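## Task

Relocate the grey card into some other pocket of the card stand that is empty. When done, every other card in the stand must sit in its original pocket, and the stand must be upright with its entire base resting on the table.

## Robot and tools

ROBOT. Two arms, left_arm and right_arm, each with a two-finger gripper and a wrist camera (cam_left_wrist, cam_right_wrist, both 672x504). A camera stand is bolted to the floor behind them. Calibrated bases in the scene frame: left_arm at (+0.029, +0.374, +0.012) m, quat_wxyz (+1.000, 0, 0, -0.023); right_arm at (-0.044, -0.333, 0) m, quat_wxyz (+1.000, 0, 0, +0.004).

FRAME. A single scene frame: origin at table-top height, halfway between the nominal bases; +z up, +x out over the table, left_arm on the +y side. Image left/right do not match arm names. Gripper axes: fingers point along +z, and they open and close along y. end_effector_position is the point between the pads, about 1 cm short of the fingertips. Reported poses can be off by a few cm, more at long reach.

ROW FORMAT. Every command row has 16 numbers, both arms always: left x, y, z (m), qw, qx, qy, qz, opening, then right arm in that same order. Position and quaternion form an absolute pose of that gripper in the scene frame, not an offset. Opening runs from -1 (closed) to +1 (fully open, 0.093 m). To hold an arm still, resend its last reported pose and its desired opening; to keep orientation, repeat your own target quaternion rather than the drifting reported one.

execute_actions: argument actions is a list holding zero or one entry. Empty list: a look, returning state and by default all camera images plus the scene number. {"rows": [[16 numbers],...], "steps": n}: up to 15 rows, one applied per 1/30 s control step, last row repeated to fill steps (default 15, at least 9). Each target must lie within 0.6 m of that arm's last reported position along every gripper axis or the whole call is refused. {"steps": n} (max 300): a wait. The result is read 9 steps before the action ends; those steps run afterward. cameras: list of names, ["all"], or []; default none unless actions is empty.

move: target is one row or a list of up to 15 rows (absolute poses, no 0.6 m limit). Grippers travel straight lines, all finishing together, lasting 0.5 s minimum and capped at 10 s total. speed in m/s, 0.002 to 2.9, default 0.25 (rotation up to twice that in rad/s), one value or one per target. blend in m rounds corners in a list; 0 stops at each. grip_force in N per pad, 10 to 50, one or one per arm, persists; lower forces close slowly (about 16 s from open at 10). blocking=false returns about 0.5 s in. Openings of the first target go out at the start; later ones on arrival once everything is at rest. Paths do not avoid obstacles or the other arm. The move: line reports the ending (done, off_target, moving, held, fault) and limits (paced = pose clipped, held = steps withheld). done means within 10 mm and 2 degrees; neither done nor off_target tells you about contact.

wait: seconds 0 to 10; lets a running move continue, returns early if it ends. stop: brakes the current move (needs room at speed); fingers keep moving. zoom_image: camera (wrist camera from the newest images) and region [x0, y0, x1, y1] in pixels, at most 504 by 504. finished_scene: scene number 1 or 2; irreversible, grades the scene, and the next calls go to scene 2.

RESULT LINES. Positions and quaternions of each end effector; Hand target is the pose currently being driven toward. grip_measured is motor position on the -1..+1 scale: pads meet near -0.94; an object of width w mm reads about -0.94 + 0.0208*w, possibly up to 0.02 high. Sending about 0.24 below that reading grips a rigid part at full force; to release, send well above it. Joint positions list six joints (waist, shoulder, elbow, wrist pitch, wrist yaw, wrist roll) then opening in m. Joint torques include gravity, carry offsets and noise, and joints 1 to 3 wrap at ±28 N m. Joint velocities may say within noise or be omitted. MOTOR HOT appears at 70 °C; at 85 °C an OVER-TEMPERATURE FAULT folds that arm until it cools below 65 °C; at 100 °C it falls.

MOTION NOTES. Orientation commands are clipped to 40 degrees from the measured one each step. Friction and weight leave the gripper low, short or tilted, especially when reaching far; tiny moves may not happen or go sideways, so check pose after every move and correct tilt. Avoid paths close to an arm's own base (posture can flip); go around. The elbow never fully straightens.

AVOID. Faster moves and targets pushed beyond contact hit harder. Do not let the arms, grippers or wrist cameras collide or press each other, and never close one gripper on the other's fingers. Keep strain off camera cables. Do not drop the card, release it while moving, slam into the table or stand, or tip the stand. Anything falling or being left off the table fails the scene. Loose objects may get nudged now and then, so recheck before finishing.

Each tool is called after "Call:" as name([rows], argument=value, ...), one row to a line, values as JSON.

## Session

Call:
execute_actions(actions=[])

Scene clock: 0.00 s of 5100.00 s.
left_arm: end_effector_position=(+0.4154, +0.3500, +0.0845) grip_measured=+1.000 end_effector_quat_wxyz=(+0.523, +0.007, +0.852, +0.018) | right_arm: end_effector_position=(+0.3383, -0.3153, +0.0840) grip_measured=+1.000 end_effector_quat_wxyz=(+0.578, -0.037, +0.815, +0.000)
Joint positions: left_arm=[-0.072 1.54 0.418 0.65 -0.129 -0.024 0.093] | right_arm=[0.037 1.568 0.323 0.905 0.001 -0.045 0.093]
Joint velocities: within noise
Joint torques (N m): no reading
Heat: left arm: 35 °C; right arm: 34 °C.
Hand target: left_arm +0.4200, +0.3495, +0.0939; +0.536, +0.005, +0.844, +0.016 | right_arm +0.3427, -0.3150, +0.0946; +0.591, -0.036, +0.806, +0.000

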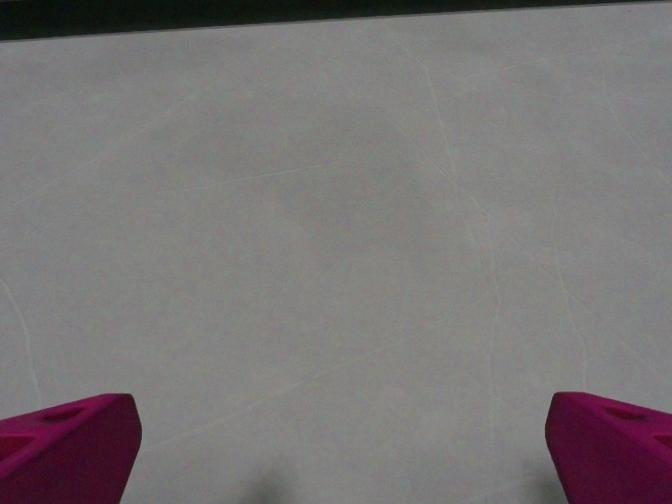

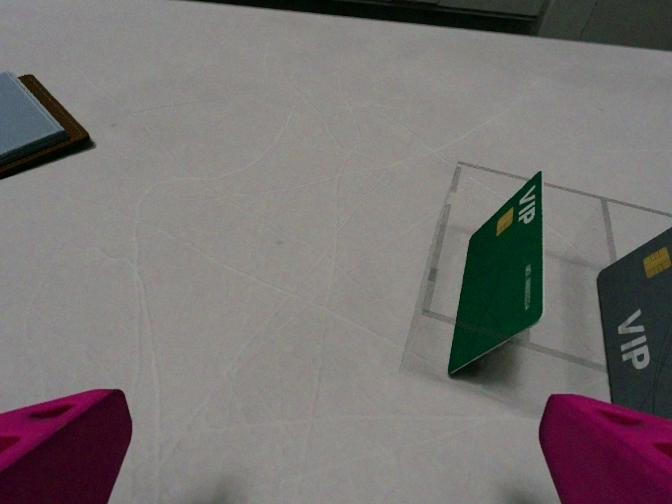

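Call:
move([
  [0.36, 0.15, 0.20, 0.5049, 0.2884, 0.7925, -0.1838, 1, 0.33, -0.34, 0.22, 0.40, 0, 0.9165, 0, 1],
  [0.38, -0.08, 0.16, 0.4731, 0.4993, 0.6166, -0.3831, 1, 0.377, -0.44, 0.297, 0.2164, 0, 0.9763, 0, 1],
], blend=[0.05, 0], cameras=["all"])

Scene clock: 5.97 s of 5100.00 s.
left_arm: end_effector_position=(+0.3746, -0.0717, +0.1479) grip_measured=+1.000 end_effector_quat_wxyz=(+0.455, +0.493, +0.636, -0.382) | right_arm: end_effector_position=(+0.3749, -0.4400, +0.2891) grip_measured=+1.000 end_effector_quat_wxyz=(+0.222, +0.006, +0.975, -0.006)
Joint positions: left_arm=[-0.7 2.055 1.249 0.445 0.58 0.166 0.093] | right_arm=[-0.303 2.009 2.432 -1.559 -0.112 -0.257 0.093]
Joint torques (N m): left_arm=[-0.39 -7.56 9.89 1.94 0.25 0.2] | right_arm=[-0.05 -9.84 7.68 1 -0.28 -0.07]
Heat: left arm: 37 °C; right arm: 36 °C.
Hand target: left_arm +0.3795, -0.0793, +0.1601; +0.473, +0.499, +0.617, -0.383 | right_arm +0.3766, -0.4399, +0.2966; +0.234, +0.001, +0.972, -0.005
Off the commanded pose: left_arm 0.016 m, 3 deg | right_arm 0.008 m, 1 deg.
joint sent to its limit (right arm) — joint 4 (wrist pitch), lower limit.
Kept back: nothing.
move: off_target (left_arm)

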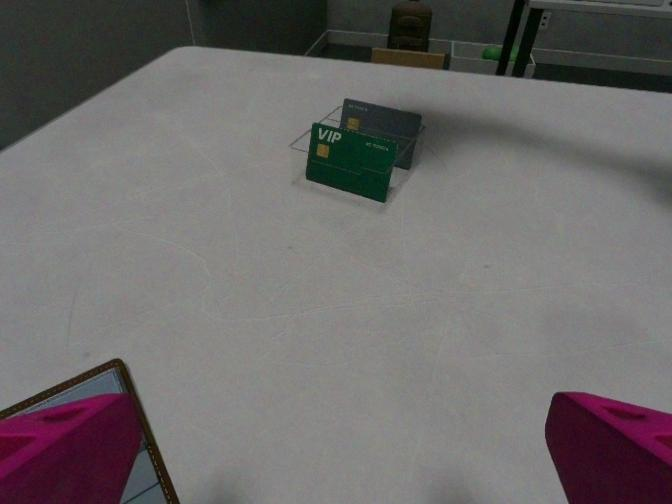

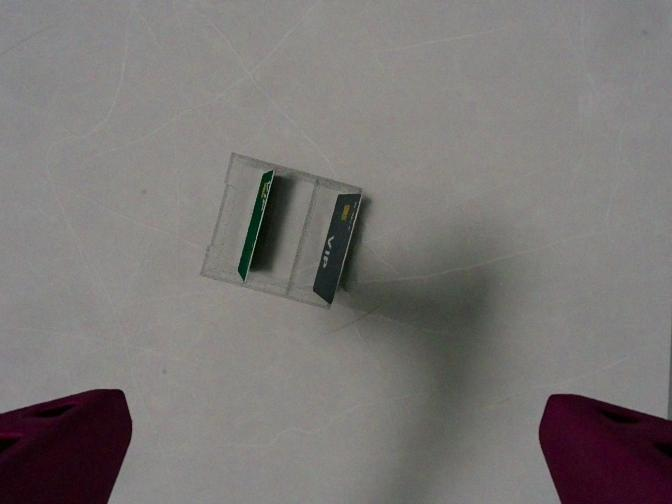

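Call:
zoom_image(camera="cam_right_wrist", region=[180, 140, 380, 320])

Call:
zoom_image(camera="cam_left_wrist", region=[270, 80, 460, 220])

Scaled by 2.520.

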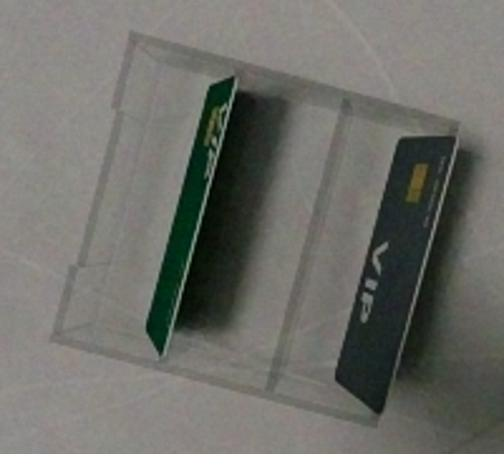

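Scaled by 2.653.

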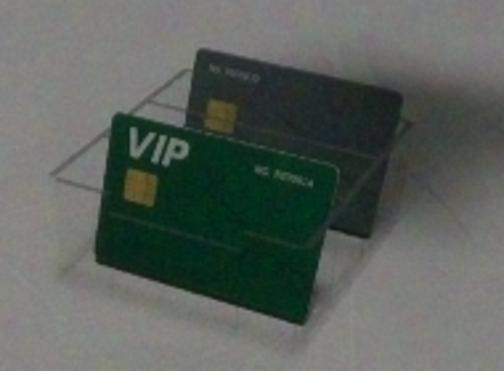

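Call:
move(target=[0.3746, -0.0717, 0.1479, 0.455, 0.493, 0.636, -0.382, 1, 0.431, -0.4385, 0.165, 0.0124, 0.1435, 0.9897, -0.0009, -0.066], speed=0.2, cameras=["all"])

Call:
zoom_image(camera="cam_right_wrist", region=[60, 20, 500, 420])

Scene clock: 10.83 s of 5100.00 s.
left_arm: end_effector_position=(+0.3741, -0.0714, +0.1467) grip_measured=+1.000 end_effector_quat_wxyz=(+0.452, +0.494, +0.637, -0.382) | right_arm: end_effector_position=(+0.4260, -0.4380, +0.1550) grip_measured=-0.063 end_effector_quat_wxyz=(+0.082, +0.139, +0.987, -0.001)
Joint positions: left_arm=[-0.7 2.055 1.249 0.438 0.581 0.166 0.093] | right_arm=[-0.233 2.373 2.528 -1.562 -0.011 0.057 0.042]
Joint torques (N m): left_arm=[-0.17 -8.72 6.56 1.79 0.14 0.06] | right_arm=[0.72 -13.71 8.1 0.5 0.01 0.11]
Heat: left arm: 37 °C; right arm: 36 °C.
Hand target: left_arm +0.3746, -0.0716, +0.1479; +0.455, +0.493, +0.636, -0.382 | right_arm +0.4303, -0.4384, +0.1645; +0.098, +0.143, +0.985, -0.007
Off the commanded pose: left_arm 0.001 m, 0 deg | right_arm 0.011 m, 8 deg.
joint sent to its limit (right arm) — joint 4 (wrist pitch), lower limit.
Kept back: nothing.
move: off_target (right_arm)

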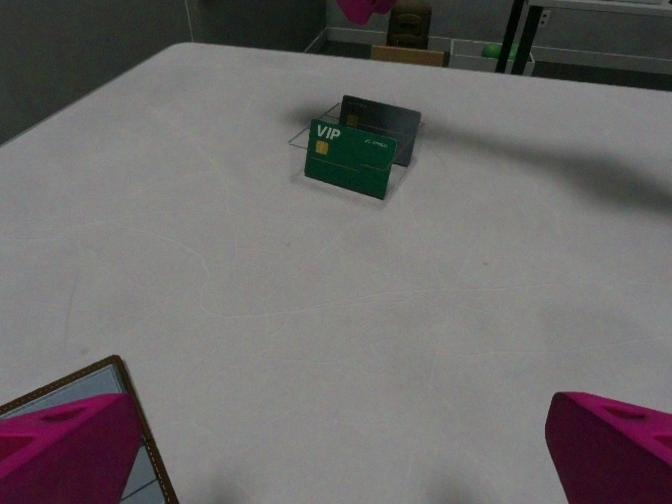

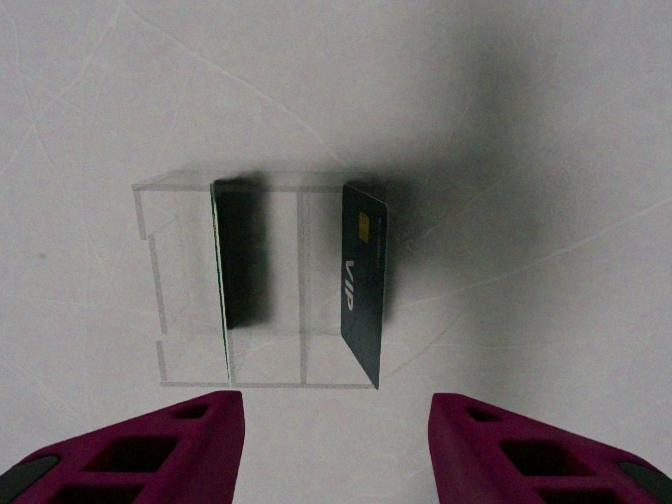

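Scaled by 1.145.

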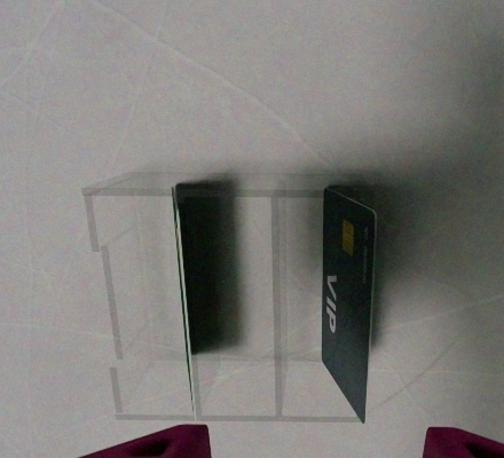

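Call:
move(target=[0.3746, -0.0717, 0.1479, 0.455, 0.493, 0.636, -0.382, 1, 0.428, -0.442, 0.115, 0.0124, 0.1430, 0.9897, -0.0009, -0.066], speed=0.15, cameras=["all"])

Call:
zoom_image(camera="cam_left_wrist", region=[270, 30, 460, 220])

Scene clock: 14.10 s of 5100.00 s.
left_arm: end_effector_position=(+0.3741, -0.0714, +0.1467) grip_measured=+1.000 end_effector_quat_wxyz=(+0.452, +0.494, +0.637, -0.382) | right_arm: end_effector_position=(+0.4277, -0.4384, +0.1142) grip_measured=-0.063 end_effector_quat_wxyz=(+0.038, +0.141, +0.989, +0.002)
Joint positions: left_arm=[-0.7 2.055 1.249 0.438 0.581 0.166 0.093] | right_arm=[-0.233 2.461 2.528 -1.562 -0.011 0.059 0.042]
Joint torques (N m): left_arm=[-0.18 -8.72 6.56 1.8 0.14 0.05] | right_arm=[0.01 -14.12 5.83 0.33 0.03 0.04]
Heat: left arm: 38 °C; right arm: 37 °C.
Hand target: left_arm +0.3746, -0.0716, +0.1479; +0.455, +0.493, +0.636, -0.382 | right_arm +0.4275, -0.4419, +0.1146; +0.039, +0.143, +0.989, -0.003
Off the commanded pose: left_arm 0.001 m, 0 deg | right_arm 0.004 m, 3 deg.
joint sent to its limit (right arm) — joint 4 (wrist pitch), lower limit.
Kept back: nothing.
move: off_target (right_arm)

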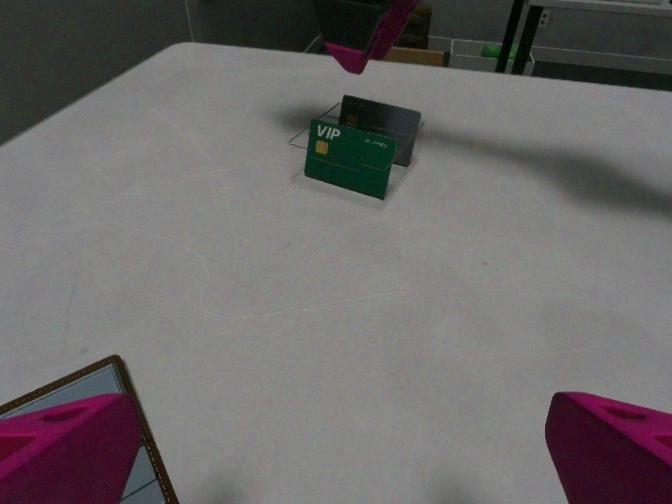

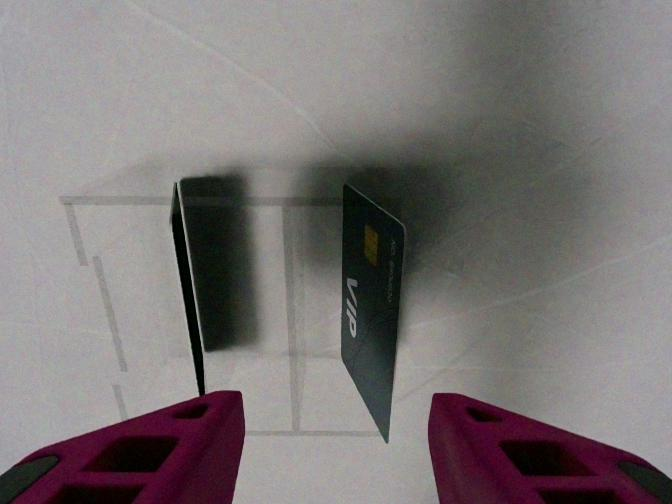

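Scaled by 2.653.

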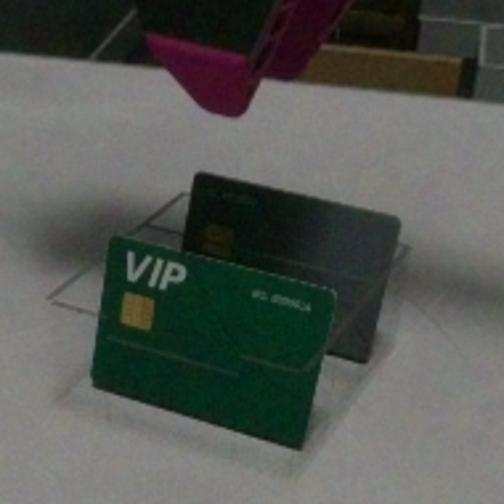

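Call:
move([
  [0.3746, -0.0717, 0.1479, 0.455, 0.493, 0.636, -0.382, 1, 0.4215, -0.4415, 0.090, 0.0085, 0.1478, 0.9890, -0.0005, -0.066],
  [0.3746, -0.0717, 0.1479, 0.455, 0.493, 0.636, -0.382, 1, 0.4215, -0.4415, 0.072, 0.0085, 0.1478, 0.9890, -0.0005, -0.066],
], speed=[0.1, 0.05], blend=[0.005, 0], cameras=["all"])

Call:
zoom_image(camera="cam_left_wrist", region=[290, 60, 450, 210])

Scene clock: 17.40 s of 5100.00 s.
left_arm: end_effector_position=(+0.3741, -0.0714, +0.1467) grip_measured=+1.000 end_effector_quat_wxyz=(+0.452, +0.494, +0.637, -0.382) | right_arm: end_effector_position=(+0.4195, -0.4366, +0.0688) grip_measured=-0.063 end_effector_quat_wxyz=(-0.002, +0.141, +0.990, +0.006)
Joint positions: left_arm=[-0.7 2.055 1.249 0.438 0.581 0.166 0.093] | right_arm=[-0.233 2.469 2.361 -1.467 -0.011 0.059 0.042]
Joint torques (N m): left_arm=[-0.17 -8.7 6.56 1.8 0.14 0.05] | right_arm=[-0.29 -15.51 4.77 0.37 0.02 0.12]
Heat: left arm: 38 °C; right arm: 38 °C.
Hand target: left_arm +0.3746, -0.0716, +0.1479; +0.455, +0.493, +0.636, -0.382 | right_arm +0.4214, -0.4415, +0.0720; +0.008, +0.148, +0.989, +0.000
Off the commanded pose: left_arm 0.001 m, 0 deg | right_arm 0.006 m, 2 deg.
Kept back: nothing.
move: done

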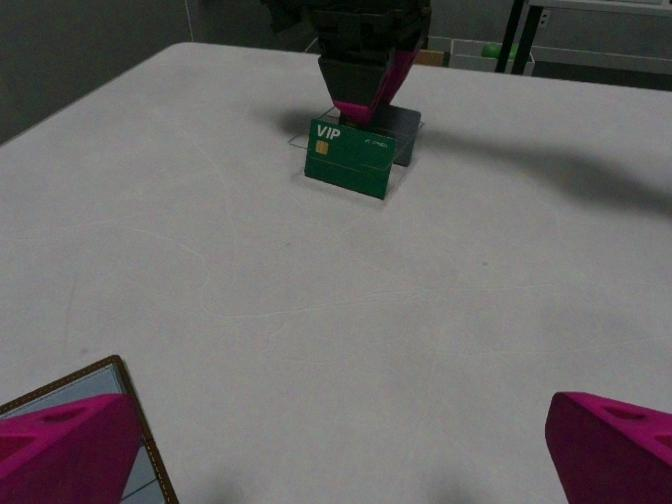

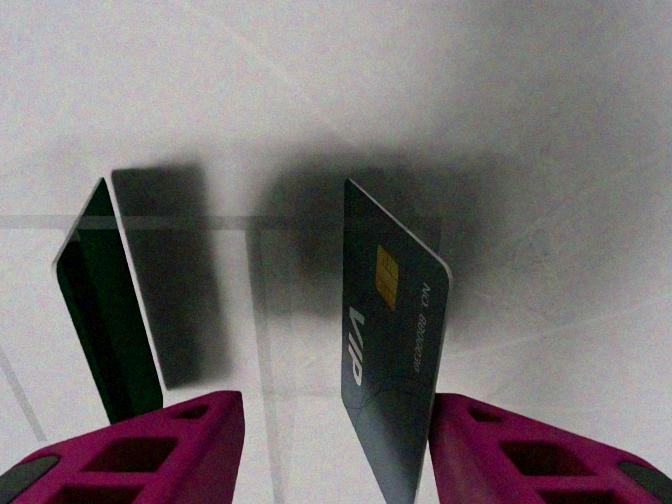

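Scaled by 3.150.

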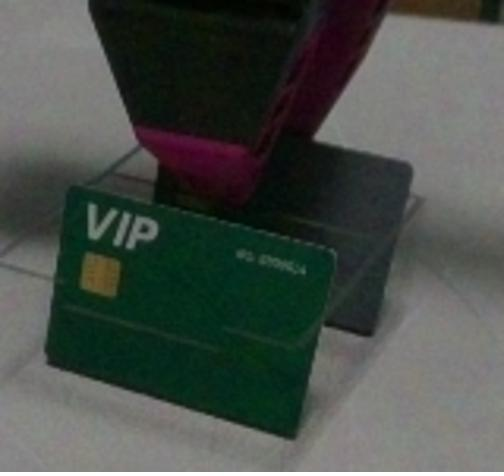

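Call:
zoom_image(camera="cam_right_wrist", region=[380, 340, 520, 504])

Scaled by 3.073.

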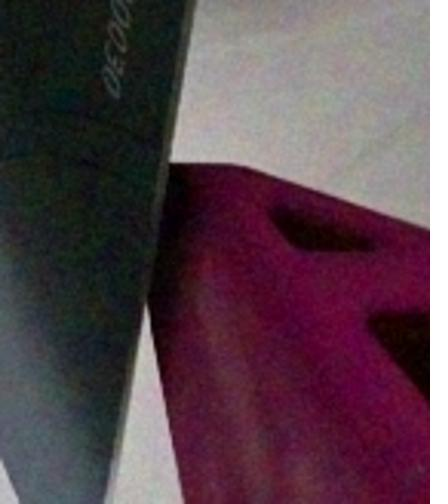

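Call:
move([
  [0.3746, -0.0717, 0.1479, 0.455, 0.493, 0.636, -0.382, 1, 0.4166, -0.4455, 0.072, 0.0085, 0.1590, 0.9873, -0.0005, -0.066],
  [0.3746, -0.0717, 0.1479, 0.455, 0.493, 0.636, -0.382, 1, 0.4166, -0.4455, 0.0685, 0.0085, 0.1590, 0.9873, -0.0005, -0.066],
], speed=[0.05, 0.05], blend=[0.003, 0], cameras=["all"])

Call:
zoom_image(camera="cam_left_wrist", region=[290, 60, 450, 210])

Call:
zoom_image(camera="cam_right_wrist", region=[380, 340, 520, 504])

Scene clock: 20.90 s of 5100.00 s.
left_arm: end_effector_position=(+0.3741, -0.0714, +0.1467) grip_measured=+1.000 end_effector_quat_wxyz=(+0.452, +0.494, +0.637, -0.382) | right_arm: end_effector_position=(+0.4127, -0.4400, +0.0517) grip_measured=-0.063 end_effector_quat_wxyz=(-0.017, +0.151, +0.988, +0.007)
Joint positions: left_arm=[-0.7 2.055 1.249 0.438 0.581 0.166 0.093] | right_arm=[-0.243 2.469 2.292 -1.43 -0.011 0.069 0.042]
Joint torques (N m): left_arm=[-0.18 -8.7 6.56 1.8 0.14 0.05] | right_arm=[-0.2 -18.5 4.82 0.28 0.02 0.14]
Heat: left arm: 38 °C; right arm: 40 °C.
Hand target: left_arm +0.3746, -0.0716, +0.1479; +0.455, +0.493, +0.636, -0.382 | right_arm +0.4163, -0.4453, +0.0684; +0.008, +0.159, +0.987, +0.000
Off the commanded pose: left_arm 0.001 m, 0 deg | right_arm 0.018 m, 3 deg.
Kept back: nothing.
move: off_target (right_arm); blend cut to 0.0017 m at target 1

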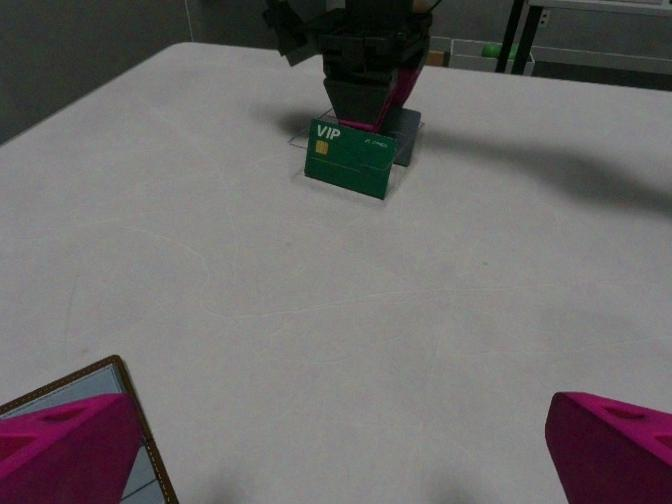

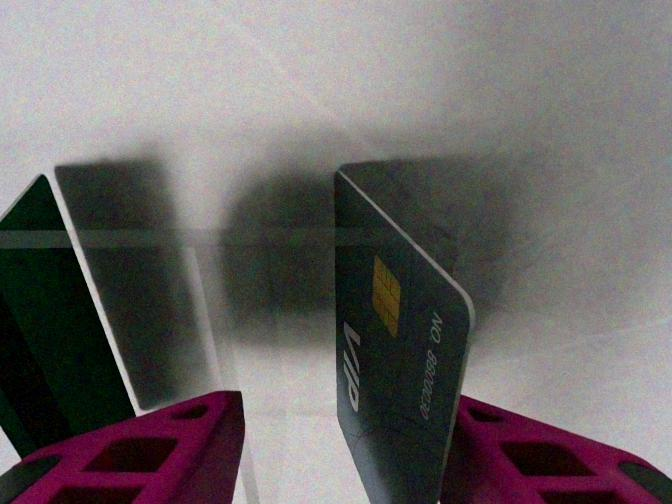

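Scaled by 3.150.

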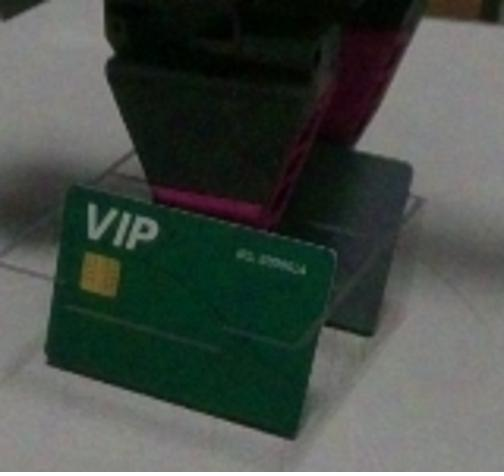

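Scaled by 3.073.

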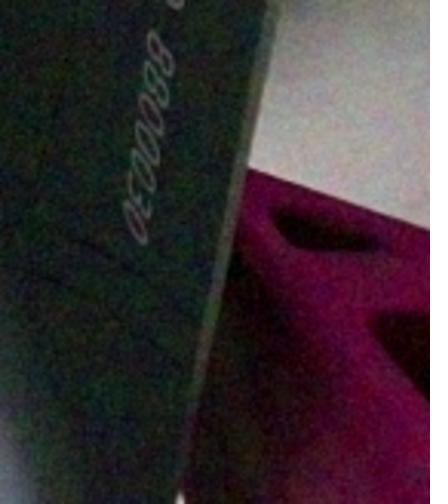

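Call:
move(target=[0.3746, -0.0717, 0.1479, 0.455, 0.493, 0.636, -0.382, 1, 0.4190, -0.4455, 0.082, 0.0200, 0.1560, 0.9875, -0.0030, -0.066], speed=0.05, cameras=["all"])

Call:
zoom_image(camera="cam_left_wrist", region=[290, 60, 450, 210])

Scene clock: 22.43 s of 5100.00 s.
left_arm: end_effector_position=(+0.3741, -0.0714, +0.1467) grip_measured=+1.000 end_effector_quat_wxyz=(+0.452, +0.494, +0.637, -0.382) | right_arm: end_effector_position=(+0.4132, -0.4405, +0.0517) grip_measured=-0.063 end_effector_quat_wxyz=(-0.016, +0.152, +0.988, +0.006)
Joint positions: left_arm=[-0.7 2.055 1.249 0.438 0.581 0.166 0.093] | right_arm=[-0.243 2.469 2.292 -1.427 -0.008 0.07 0.042]
Joint torques (N m): left_arm=[-0.18 -8.72 6.57 1.8 0.14 0.05] | right_arm=[-0.05 -20.12 6.45 0.16 0 0.1]
Heat: left arm: 38 °C; right arm: 41 °C.
Hand target: left_arm +0.3746, -0.0716, +0.1479; +0.455, +0.493, +0.636, -0.382 | right_arm +0.4182, -0.4451, +0.0815; +0.020, +0.156, +0.988, -0.003
Off the commanded pose: left_arm 0.001 m, 0 deg | right_arm 0.031 m, 4 deg.
Kept back: nothing.
move: off_target (right_arm)

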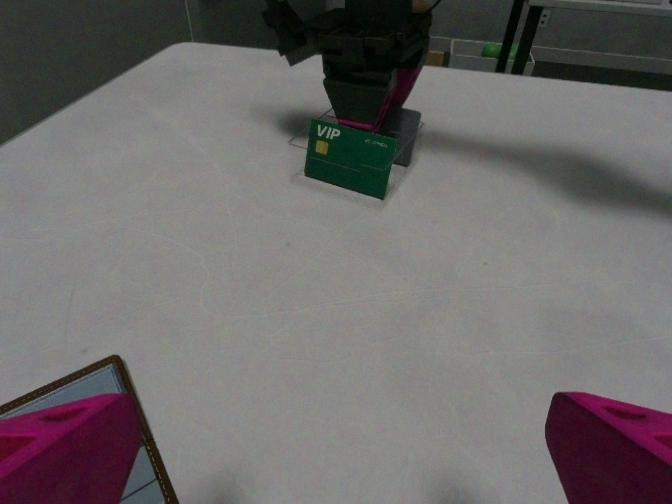

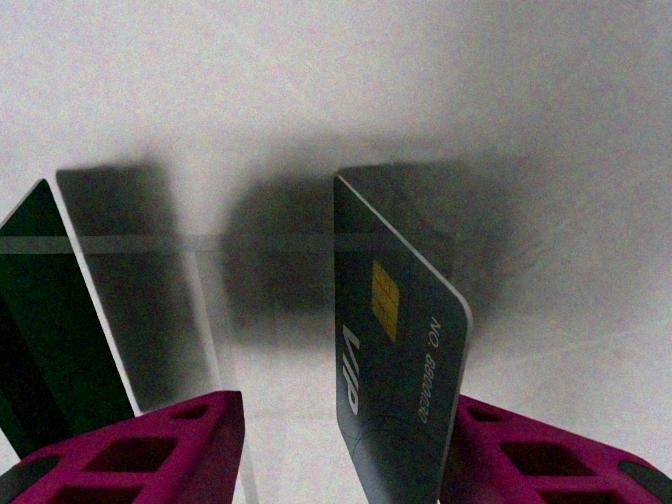

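Scaled by 3.150.

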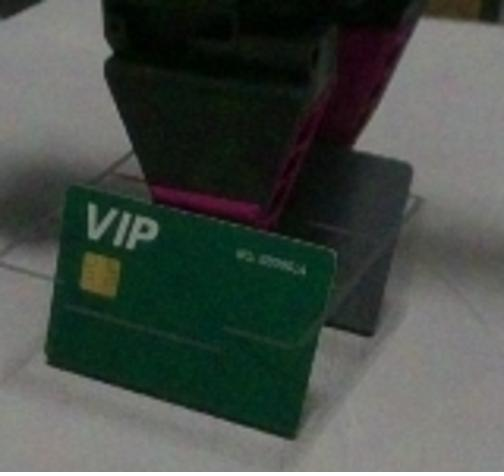

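Call:
move(target=[0.3746, -0.0717, 0.1479, 0.455, 0.493, 0.636, -0.382, 1, 0.4210, -0.4455, 0.098, 0.0200, 0.1560, 0.9875, -0.0030, -0.066], speed=0.05)

Scene clock: 23.87 s of 5100.00 s.
left_arm: end_effector_position=(+0.3741, -0.0714, +0.1467) grip_measured=+1.000 end_effector_quat_wxyz=(+0.452, +0.494, +0.637, -0.382) | right_arm: end_effector_position=(+0.4167, -0.4414, +0.0793) grip_measured=-0.063 end_effector_quat_wxyz=(-0.002, +0.152, +0.988, +0.004)
Joint positions: left_arm=[-0.7 2.055 1.249 0.438 0.581 0.166 0.093] | right_arm=[-0.243 2.469 2.403 -1.51 -0.008 0.07 0.042]
Joint torques (N m): left_arm=[-0.18 -8.72 6.56 1.8 0.14 0.05] | right_arm=[0.02 -16.49 8.27 0.13 0.03 0.11]
Heat: left arm: 38 °C; right arm: 42 °C.
Hand target: left_arm +0.3746, -0.0716, +0.1479; +0.455, +0.493, +0.636, -0.382 | right_arm +0.4206, -0.4453, +0.0979; +0.020, +0.156, +0.988, -0.003
Off the commanded pose: left_arm 0.001 m, 0 deg | right_arm 0.020 m, 3 deg.
Kept back: nothing.
move: off_target (right_arm)

Call:
move(target=[0.3746, -0.0717, 0.1479, 0.455, 0.493, 0.636, -0.382, 1, 0.4200, -0.4465, 0.089, 0.0160, 0.1580, 0.9873, -0.0030, -0.066], speed=0.05, cameras=["all"])

Call:
zoom_image(camera="cam_right_wrist", region=[320, 200, 520, 504])

Scene clock: 25.27 s of 5100.00 s.
left_arm: end_effector_position=(+0.3741, -0.0714, +0.1467) grip_measured=+1.000 end_effector_quat_wxyz=(+0.452, +0.494, +0.637, -0.382) | right_arm: end_effector_position=(+0.4166, -0.4414, +0.0793) grip_measured=-0.063 end_effector_quat_wxyz=(-0.002, +0.152, +0.988, +0.004)
Joint positions: left_arm=[-0.7 2.055 1.249 0.438 0.581 0.166 0.093] | right_arm=[-0.243 2.469 2.403 -1.51 -0.008 0.07 0.042]
Joint torques (N m): left_arm=[-0.17 -8.7 6.57 1.8 0.14 0.05] | right_arm=[-0.18 -16.43 5.42 0.4 0.03 0.12]
Heat: left arm: 38 °C; right arm: 43 °C.
Hand target: left_arm +0.3746, -0.0716, +0.1479; +0.455, +0.493, +0.636, -0.382 | right_arm +0.4199, -0.4463, +0.0891; +0.016, +0.158, +0.987, -0.003
Off the commanded pose: left_arm 0.001 m, 0 deg | right_arm 0.011 m, 2 deg.
Kept back: nothing.
move: off_target (right_arm)

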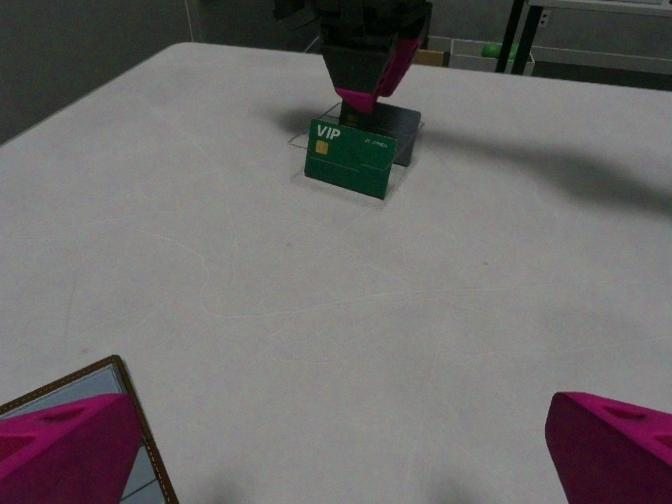

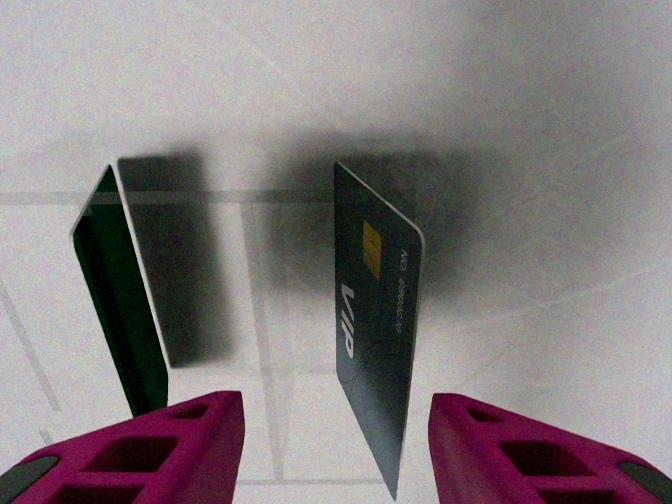

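Scaled by 1.658.

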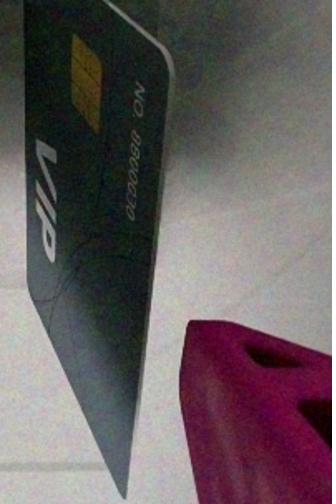

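Call:
move(target=[0.3746, -0.0717, 0.1479, 0.455, 0.493, 0.636, -0.382, 1, 0.4200, -0.4460, 0.080, 0.0160, 0.1560, 0.9876, -0.0030, -0.066], speed=0.05)

Scene clock: 26.93 s of 5100.00 s.
left_arm: end_effector_position=(+0.3741, -0.0714, +0.1467) grip_measured=+1.000 end_effector_quat_wxyz=(+0.452, +0.494, +0.637, -0.382) | right_arm: end_effector_position=(+0.4164, -0.4414, +0.0667) grip_measured=-0.063 end_effector_quat_wxyz=(-0.006, +0.152, +0.988, +0.004)
Joint positions: left_arm=[-0.7 2.055 1.249 0.438 0.581 0.166 0.093] | right_arm=[-0.243 2.469 2.352 -1.468 -0.007 0.07 0.042]
Joint torques (N m): left_arm=[-0.17 -8.7 6.57 1.8 0.14 0.05] | right_arm=[0.09 -17.62 4.86 0.34 0.02 0.11]
Heat: left arm: 39 °C; right arm: 44 °C.
Hand target: left_arm +0.3746, -0.0716, +0.1479; +0.455, +0.493, +0.636, -0.382 | right_arm +0.4198, -0.4459, +0.0800; +0.015, +0.156, +0.988, -0.003
Off the commanded pose: left_arm 0.001 m, 0 deg | right_arm 0.015 m, 3 deg.
Kept back: nothing.
move: off_target (right_arm)

Exactly at target. Close the grip slowly.

Call:
move(target=[0.3746, -0.0717, 0.1479, 0.455, 0.493, 0.636, -0.382, 1, 0.4200, -0.4460, 0.080, 0.0160, 0.1560, 0.9876, -0.0030, -1], speed=0.05, grip_force=[50, 30], cameras=["all"])

Call:
zoom_image(camera="cam_left_wrist", region=[270, 60, 460, 220])

Scene clock: 30.33 s of 5100.00 s.
left_arm: end_effector_position=(+0.3741, -0.0714, +0.1467) grip_measured=+1.000 end_effector_quat_wxyz=(+0.452, +0.494, +0.637, -0.382) | right_arm: end_effector_position=(+0.4173, -0.4417, +0.0667) grip_measured=-0.983 end_effector_quat_wxyz=(-0.005, +0.152, +0.988, +0.004)
Joint positions: left_arm=[-0.7 2.055 1.249 0.438 0.581 0.166 0.093] | right_arm=[-0.243 2.469 2.352 -1.464 -0.007 0.07 0]
Joint torques (N m): left_arm=[-0.18 -8.72 6.56 1.8 0.14 0.06] | right_arm=[-0.03 -17.73 4.78 0.37 0.02 0.12]
Heat: left arm: 39 °C; right arm: 45 °C.
Hand target: left_arm +0.3746, -0.0716, +0.1479; +0.455, +0.493, +0.636, -0.382 | right_arm +0.4198, -0.4458, +0.0799; +0.015, +0.156, +0.988, -0.003
Off the commanded pose: left_arm 0.001 m, 0 deg | right_arm 0.014 m, 3 deg.
Kept back: nothing.
grip_force (N): 50, 30
move: off_target (right_arm)

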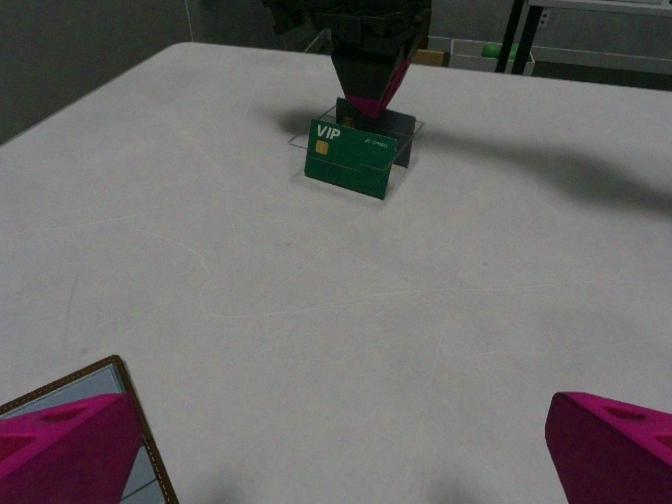

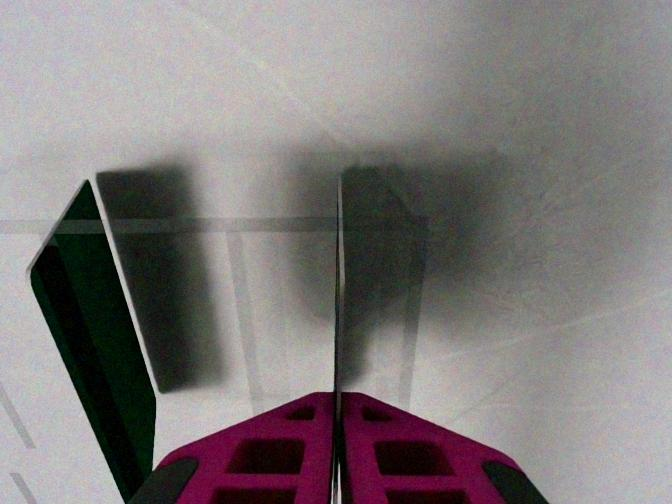

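Scaled by 2.653.

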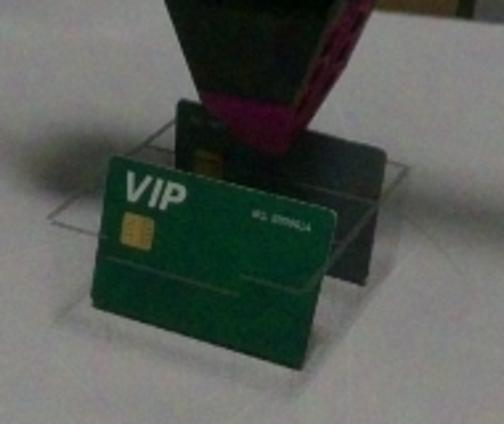

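Call:
move([
  [0.3746, -0.0717, 0.1479, 0.455, 0.493, 0.636, -0.382, 1, 0.4200, -0.4460, 0.100, 0.0160, 0.1560, 0.9876, -0.0030, -1],
  [0.3746, -0.0717, 0.1479, 0.455, 0.493, 0.636, -0.382, 1, 0.4200, -0.4455, 0.139, 0.0160, 0.1560, 0.9876, -0.0030, -1],
], speed=[0.05, 0.08], blend=[0.01, 0], cameras=["all"])

Call:
zoom_image(camera="cam_left_wrist", region=[270, 30, 460, 220])

Scene clock: 32.30 s of 5100.00 s.
left_arm: end_effector_position=(+0.3741, -0.0714, +0.1467) grip_measured=+1.000 end_effector_quat_wxyz=(+0.452, +0.494, +0.637, -0.382) | right_arm: end_effector_position=(+0.4171, -0.4416, +0.1060) grip_measured=-0.983 end_effector_quat_wxyz=(+0.018, +0.152, +0.988, +0.002)
Joint positions: left_arm=[-0.7 2.055 1.249 0.438 0.581 0.166 0.093] | right_arm=[-0.243 2.442 2.461 -1.556 -0.007 0.07 0]
Joint torques (N m): left_arm=[-0.18 -8.7 6.57 1.8 0.14 0.05] | right_arm=[-0.03 -19.29 7.66 0.22 0.04 0.1]
Heat: left arm: 39 °C; right arm: 47 °C.
Hand target: left_arm +0.3746, -0.0716, +0.1479; +0.455, +0.493, +0.636, -0.382 | right_arm +0.4186, -0.4450, +0.1380; +0.054, +0.156, +0.986, -0.006
Off the commanded pose: left_arm 0.001 m, 0 deg | right_arm 0.033 m, 1 deg.
joint sent to its limit (right arm) — joint 4 (wrist pitch), lower limit.
Kept back: nothing.
grip_force (N): 50, 30
move: off_target (right_arm)

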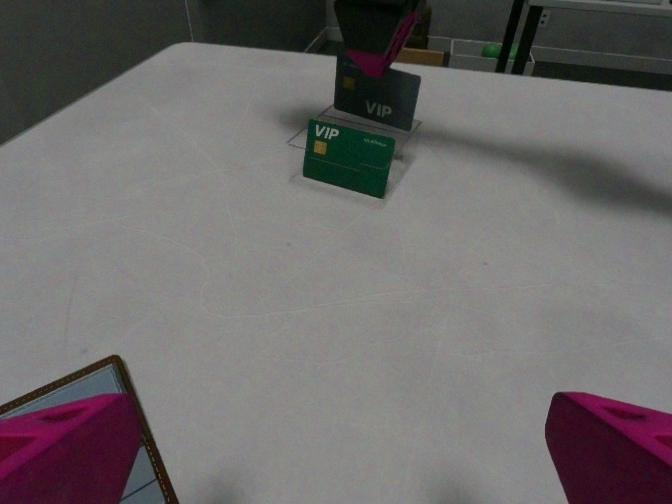

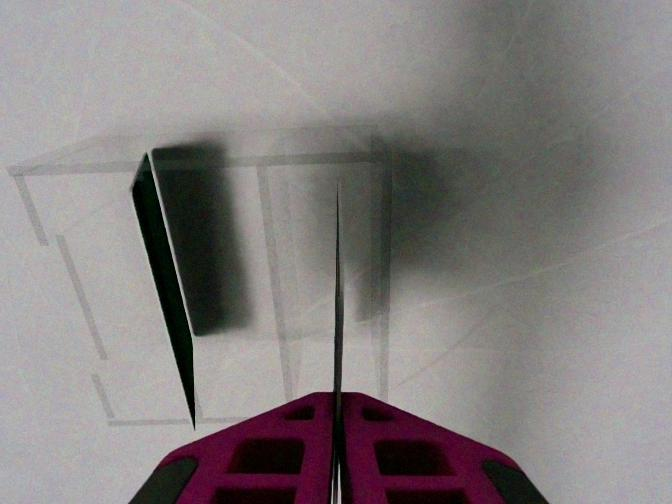

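Scaled by 2.653.

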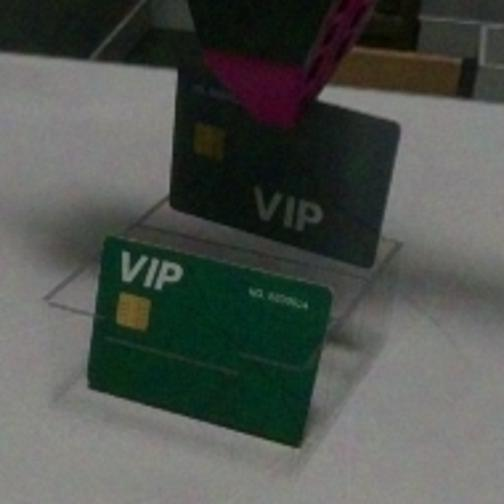

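Call:
move(target=[0.3746, -0.0717, 0.1479, 0.455, 0.493, 0.636, -0.382, 1, 0.4200, -0.4455, 0.156, 0.0160, 0.1560, 0.9876, -0.0030, -1], speed=0.06, cameras=["all"])

Call:
zoom_image(camera="cam_left_wrist", region=[270, 30, 460, 220])

Scene clock: 33.57 s of 5100.00 s.
left_arm: end_effector_position=(+0.3741, -0.0714, +0.1467) grip_measured=+1.000 end_effector_quat_wxyz=(+0.452, +0.494, +0.637, -0.382) | right_arm: end_effector_position=(+0.4170, -0.4416, +0.1199) grip_measured=-0.983 end_effector_quat_wxyz=(+0.033, +0.151, +0.988, +0.001)
Joint positions: left_arm=[-0.7 2.055 1.249 0.438 0.581 0.166 0.093] | right_arm=[-0.243 2.411 2.461 -1.556 -0.007 0.07 0]
Joint torques (N m): left_arm=[-0.17 -8.7 6.57 1.8 0.14 0.06] | right_arm=[0.01 -19.62 8.1 0.26 0.01 0.12]
Heat: left arm: 39 °C; right arm: 48 °C.
Hand target: left_arm +0.3746, -0.0716, +0.1479; +0.455, +0.493, +0.636, -0.382 | right_arm +0.4184, -0.4449, +0.1548; +0.074, +0.156, +0.985, -0.007
Off the commanded pose: left_arm 0.001 m, 0 deg | right_arm 0.036 m, 2 deg.
joint sent to its limit (right arm) — joint 4 (wrist pitch), lower limit.
Kept back: nothing.
grip_force (N): 50, 30
move: off_target (right_arm)

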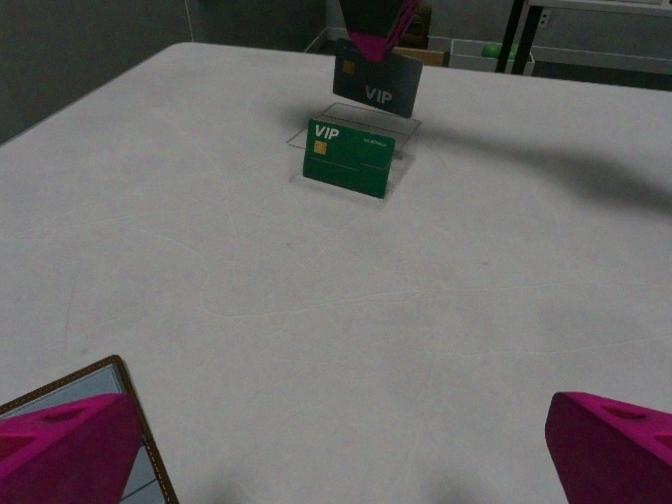

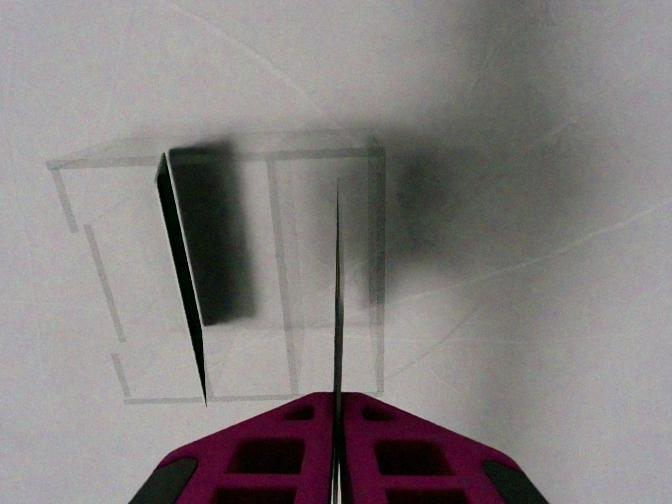

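Scaled by 2.653.

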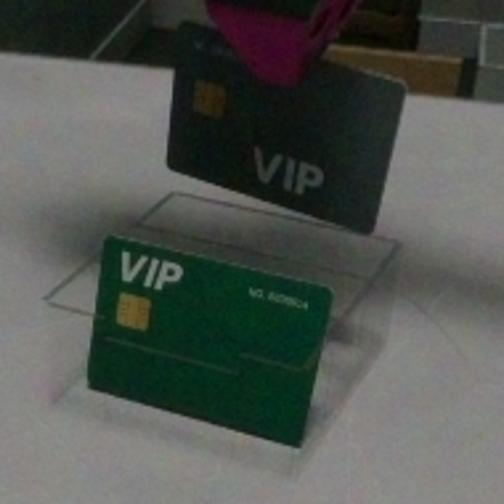

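Call:
zoom_image(camera="cam_right_wrist", region=[240, 120, 420, 260])

Call:
zoom_image(camera="cam_right_wrist", region=[100, 300, 420, 440])

Scaled by 2.800.

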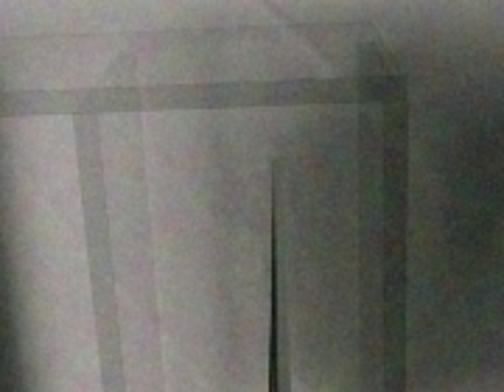

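Scaled by 1.575.

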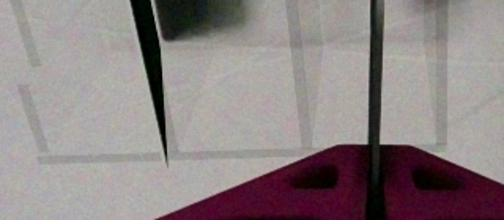

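Call:
move(target=[0.3746, -0.0717, 0.1479, 0.455, 0.493, 0.636, -0.382, 1, 0.4270, -0.4085, 0.156, 0.0160, 0.1314, 0.9912, -0.0025, -1], speed=0.08, cameras=["all"])

Call:
zoom_image(camera="cam_right_wrist", region=[120, 100, 420, 400])

Call:
zoom_image(camera="cam_left_wrist", region=[270, 30, 460, 220])

Scene clock: 42.70 s of 5100.00 s.
left_arm: end_effector_position=(+0.3741, -0.0714, +0.1467) grip_measured=+1.000 end_effector_quat_wxyz=(+0.452, +0.494, +0.637, -0.382) | right_arm: end_effector_position=(+0.4236, -0.4082, +0.1199) grip_measured=-0.983 end_effector_quat_wxyz=(+0.033, +0.128, +0.991, +0.002)
Joint positions: left_arm=[-0.7 2.055 1.249 0.438 0.581 0.166 0.093] | right_arm=[-0.171 2.411 2.461 -1.556 -0.005 0.095 0]
Joint torques (N m): left_arm=[-0.18 -8.7 6.57 1.8 0.14 0.05] | right_arm=[0.53 -19.79 7.98 0.3 0.04 0.14]
Heat: left arm: 39 °C; right arm: 53 °C.
Hand target: left_arm +0.3746, -0.0716, +0.1479; +0.455, +0.493, +0.636, -0.382 | right_arm +0.4254, -0.4083, +0.1548; +0.074, +0.131, +0.989, -0.004
Off the commanded pose: left_arm 0.001 m, 0 deg | right_arm 0.036 m, 2 deg.
joint sent to its limit (right arm) — joint 4 (wrist pitch), lower limit.
Kept back: nothing.
grip_force (N): 50, 30
move: off_target (right_arm)

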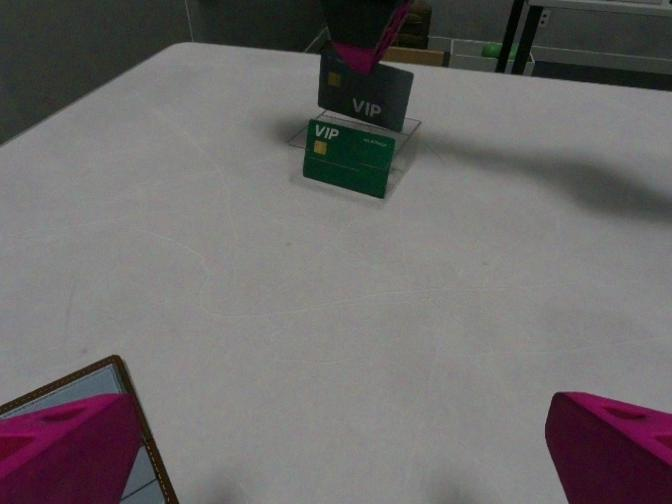

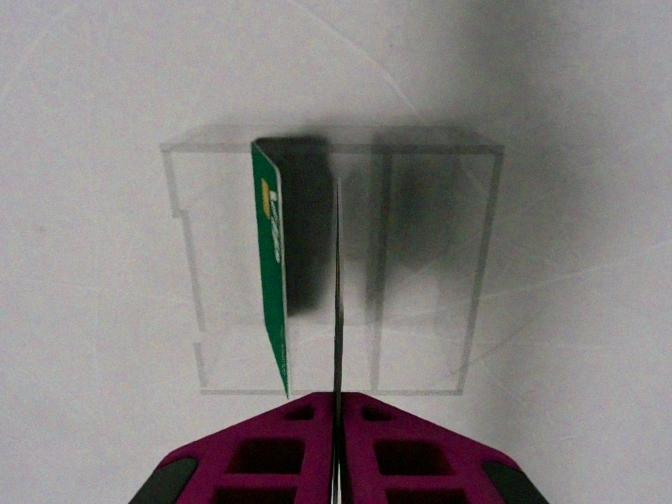

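Scaled by 1.680.

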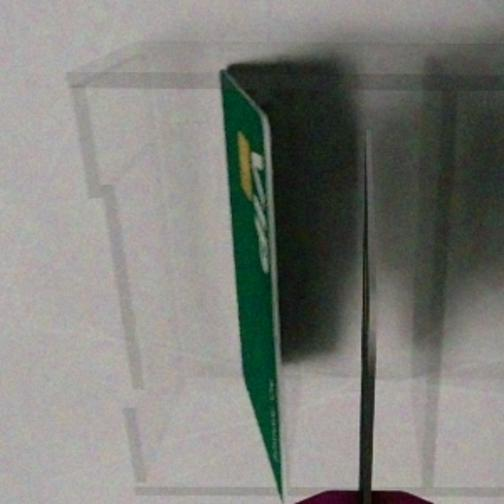

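Scaled by 2.653.

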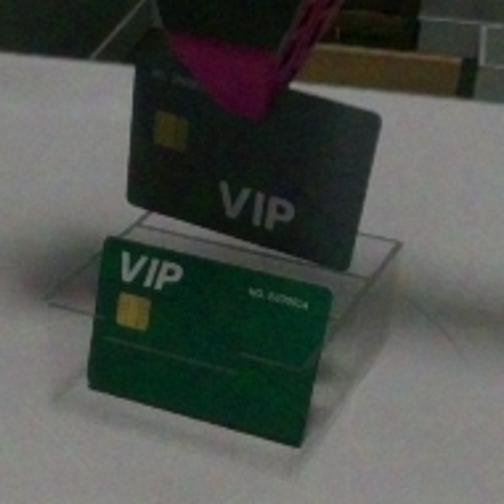

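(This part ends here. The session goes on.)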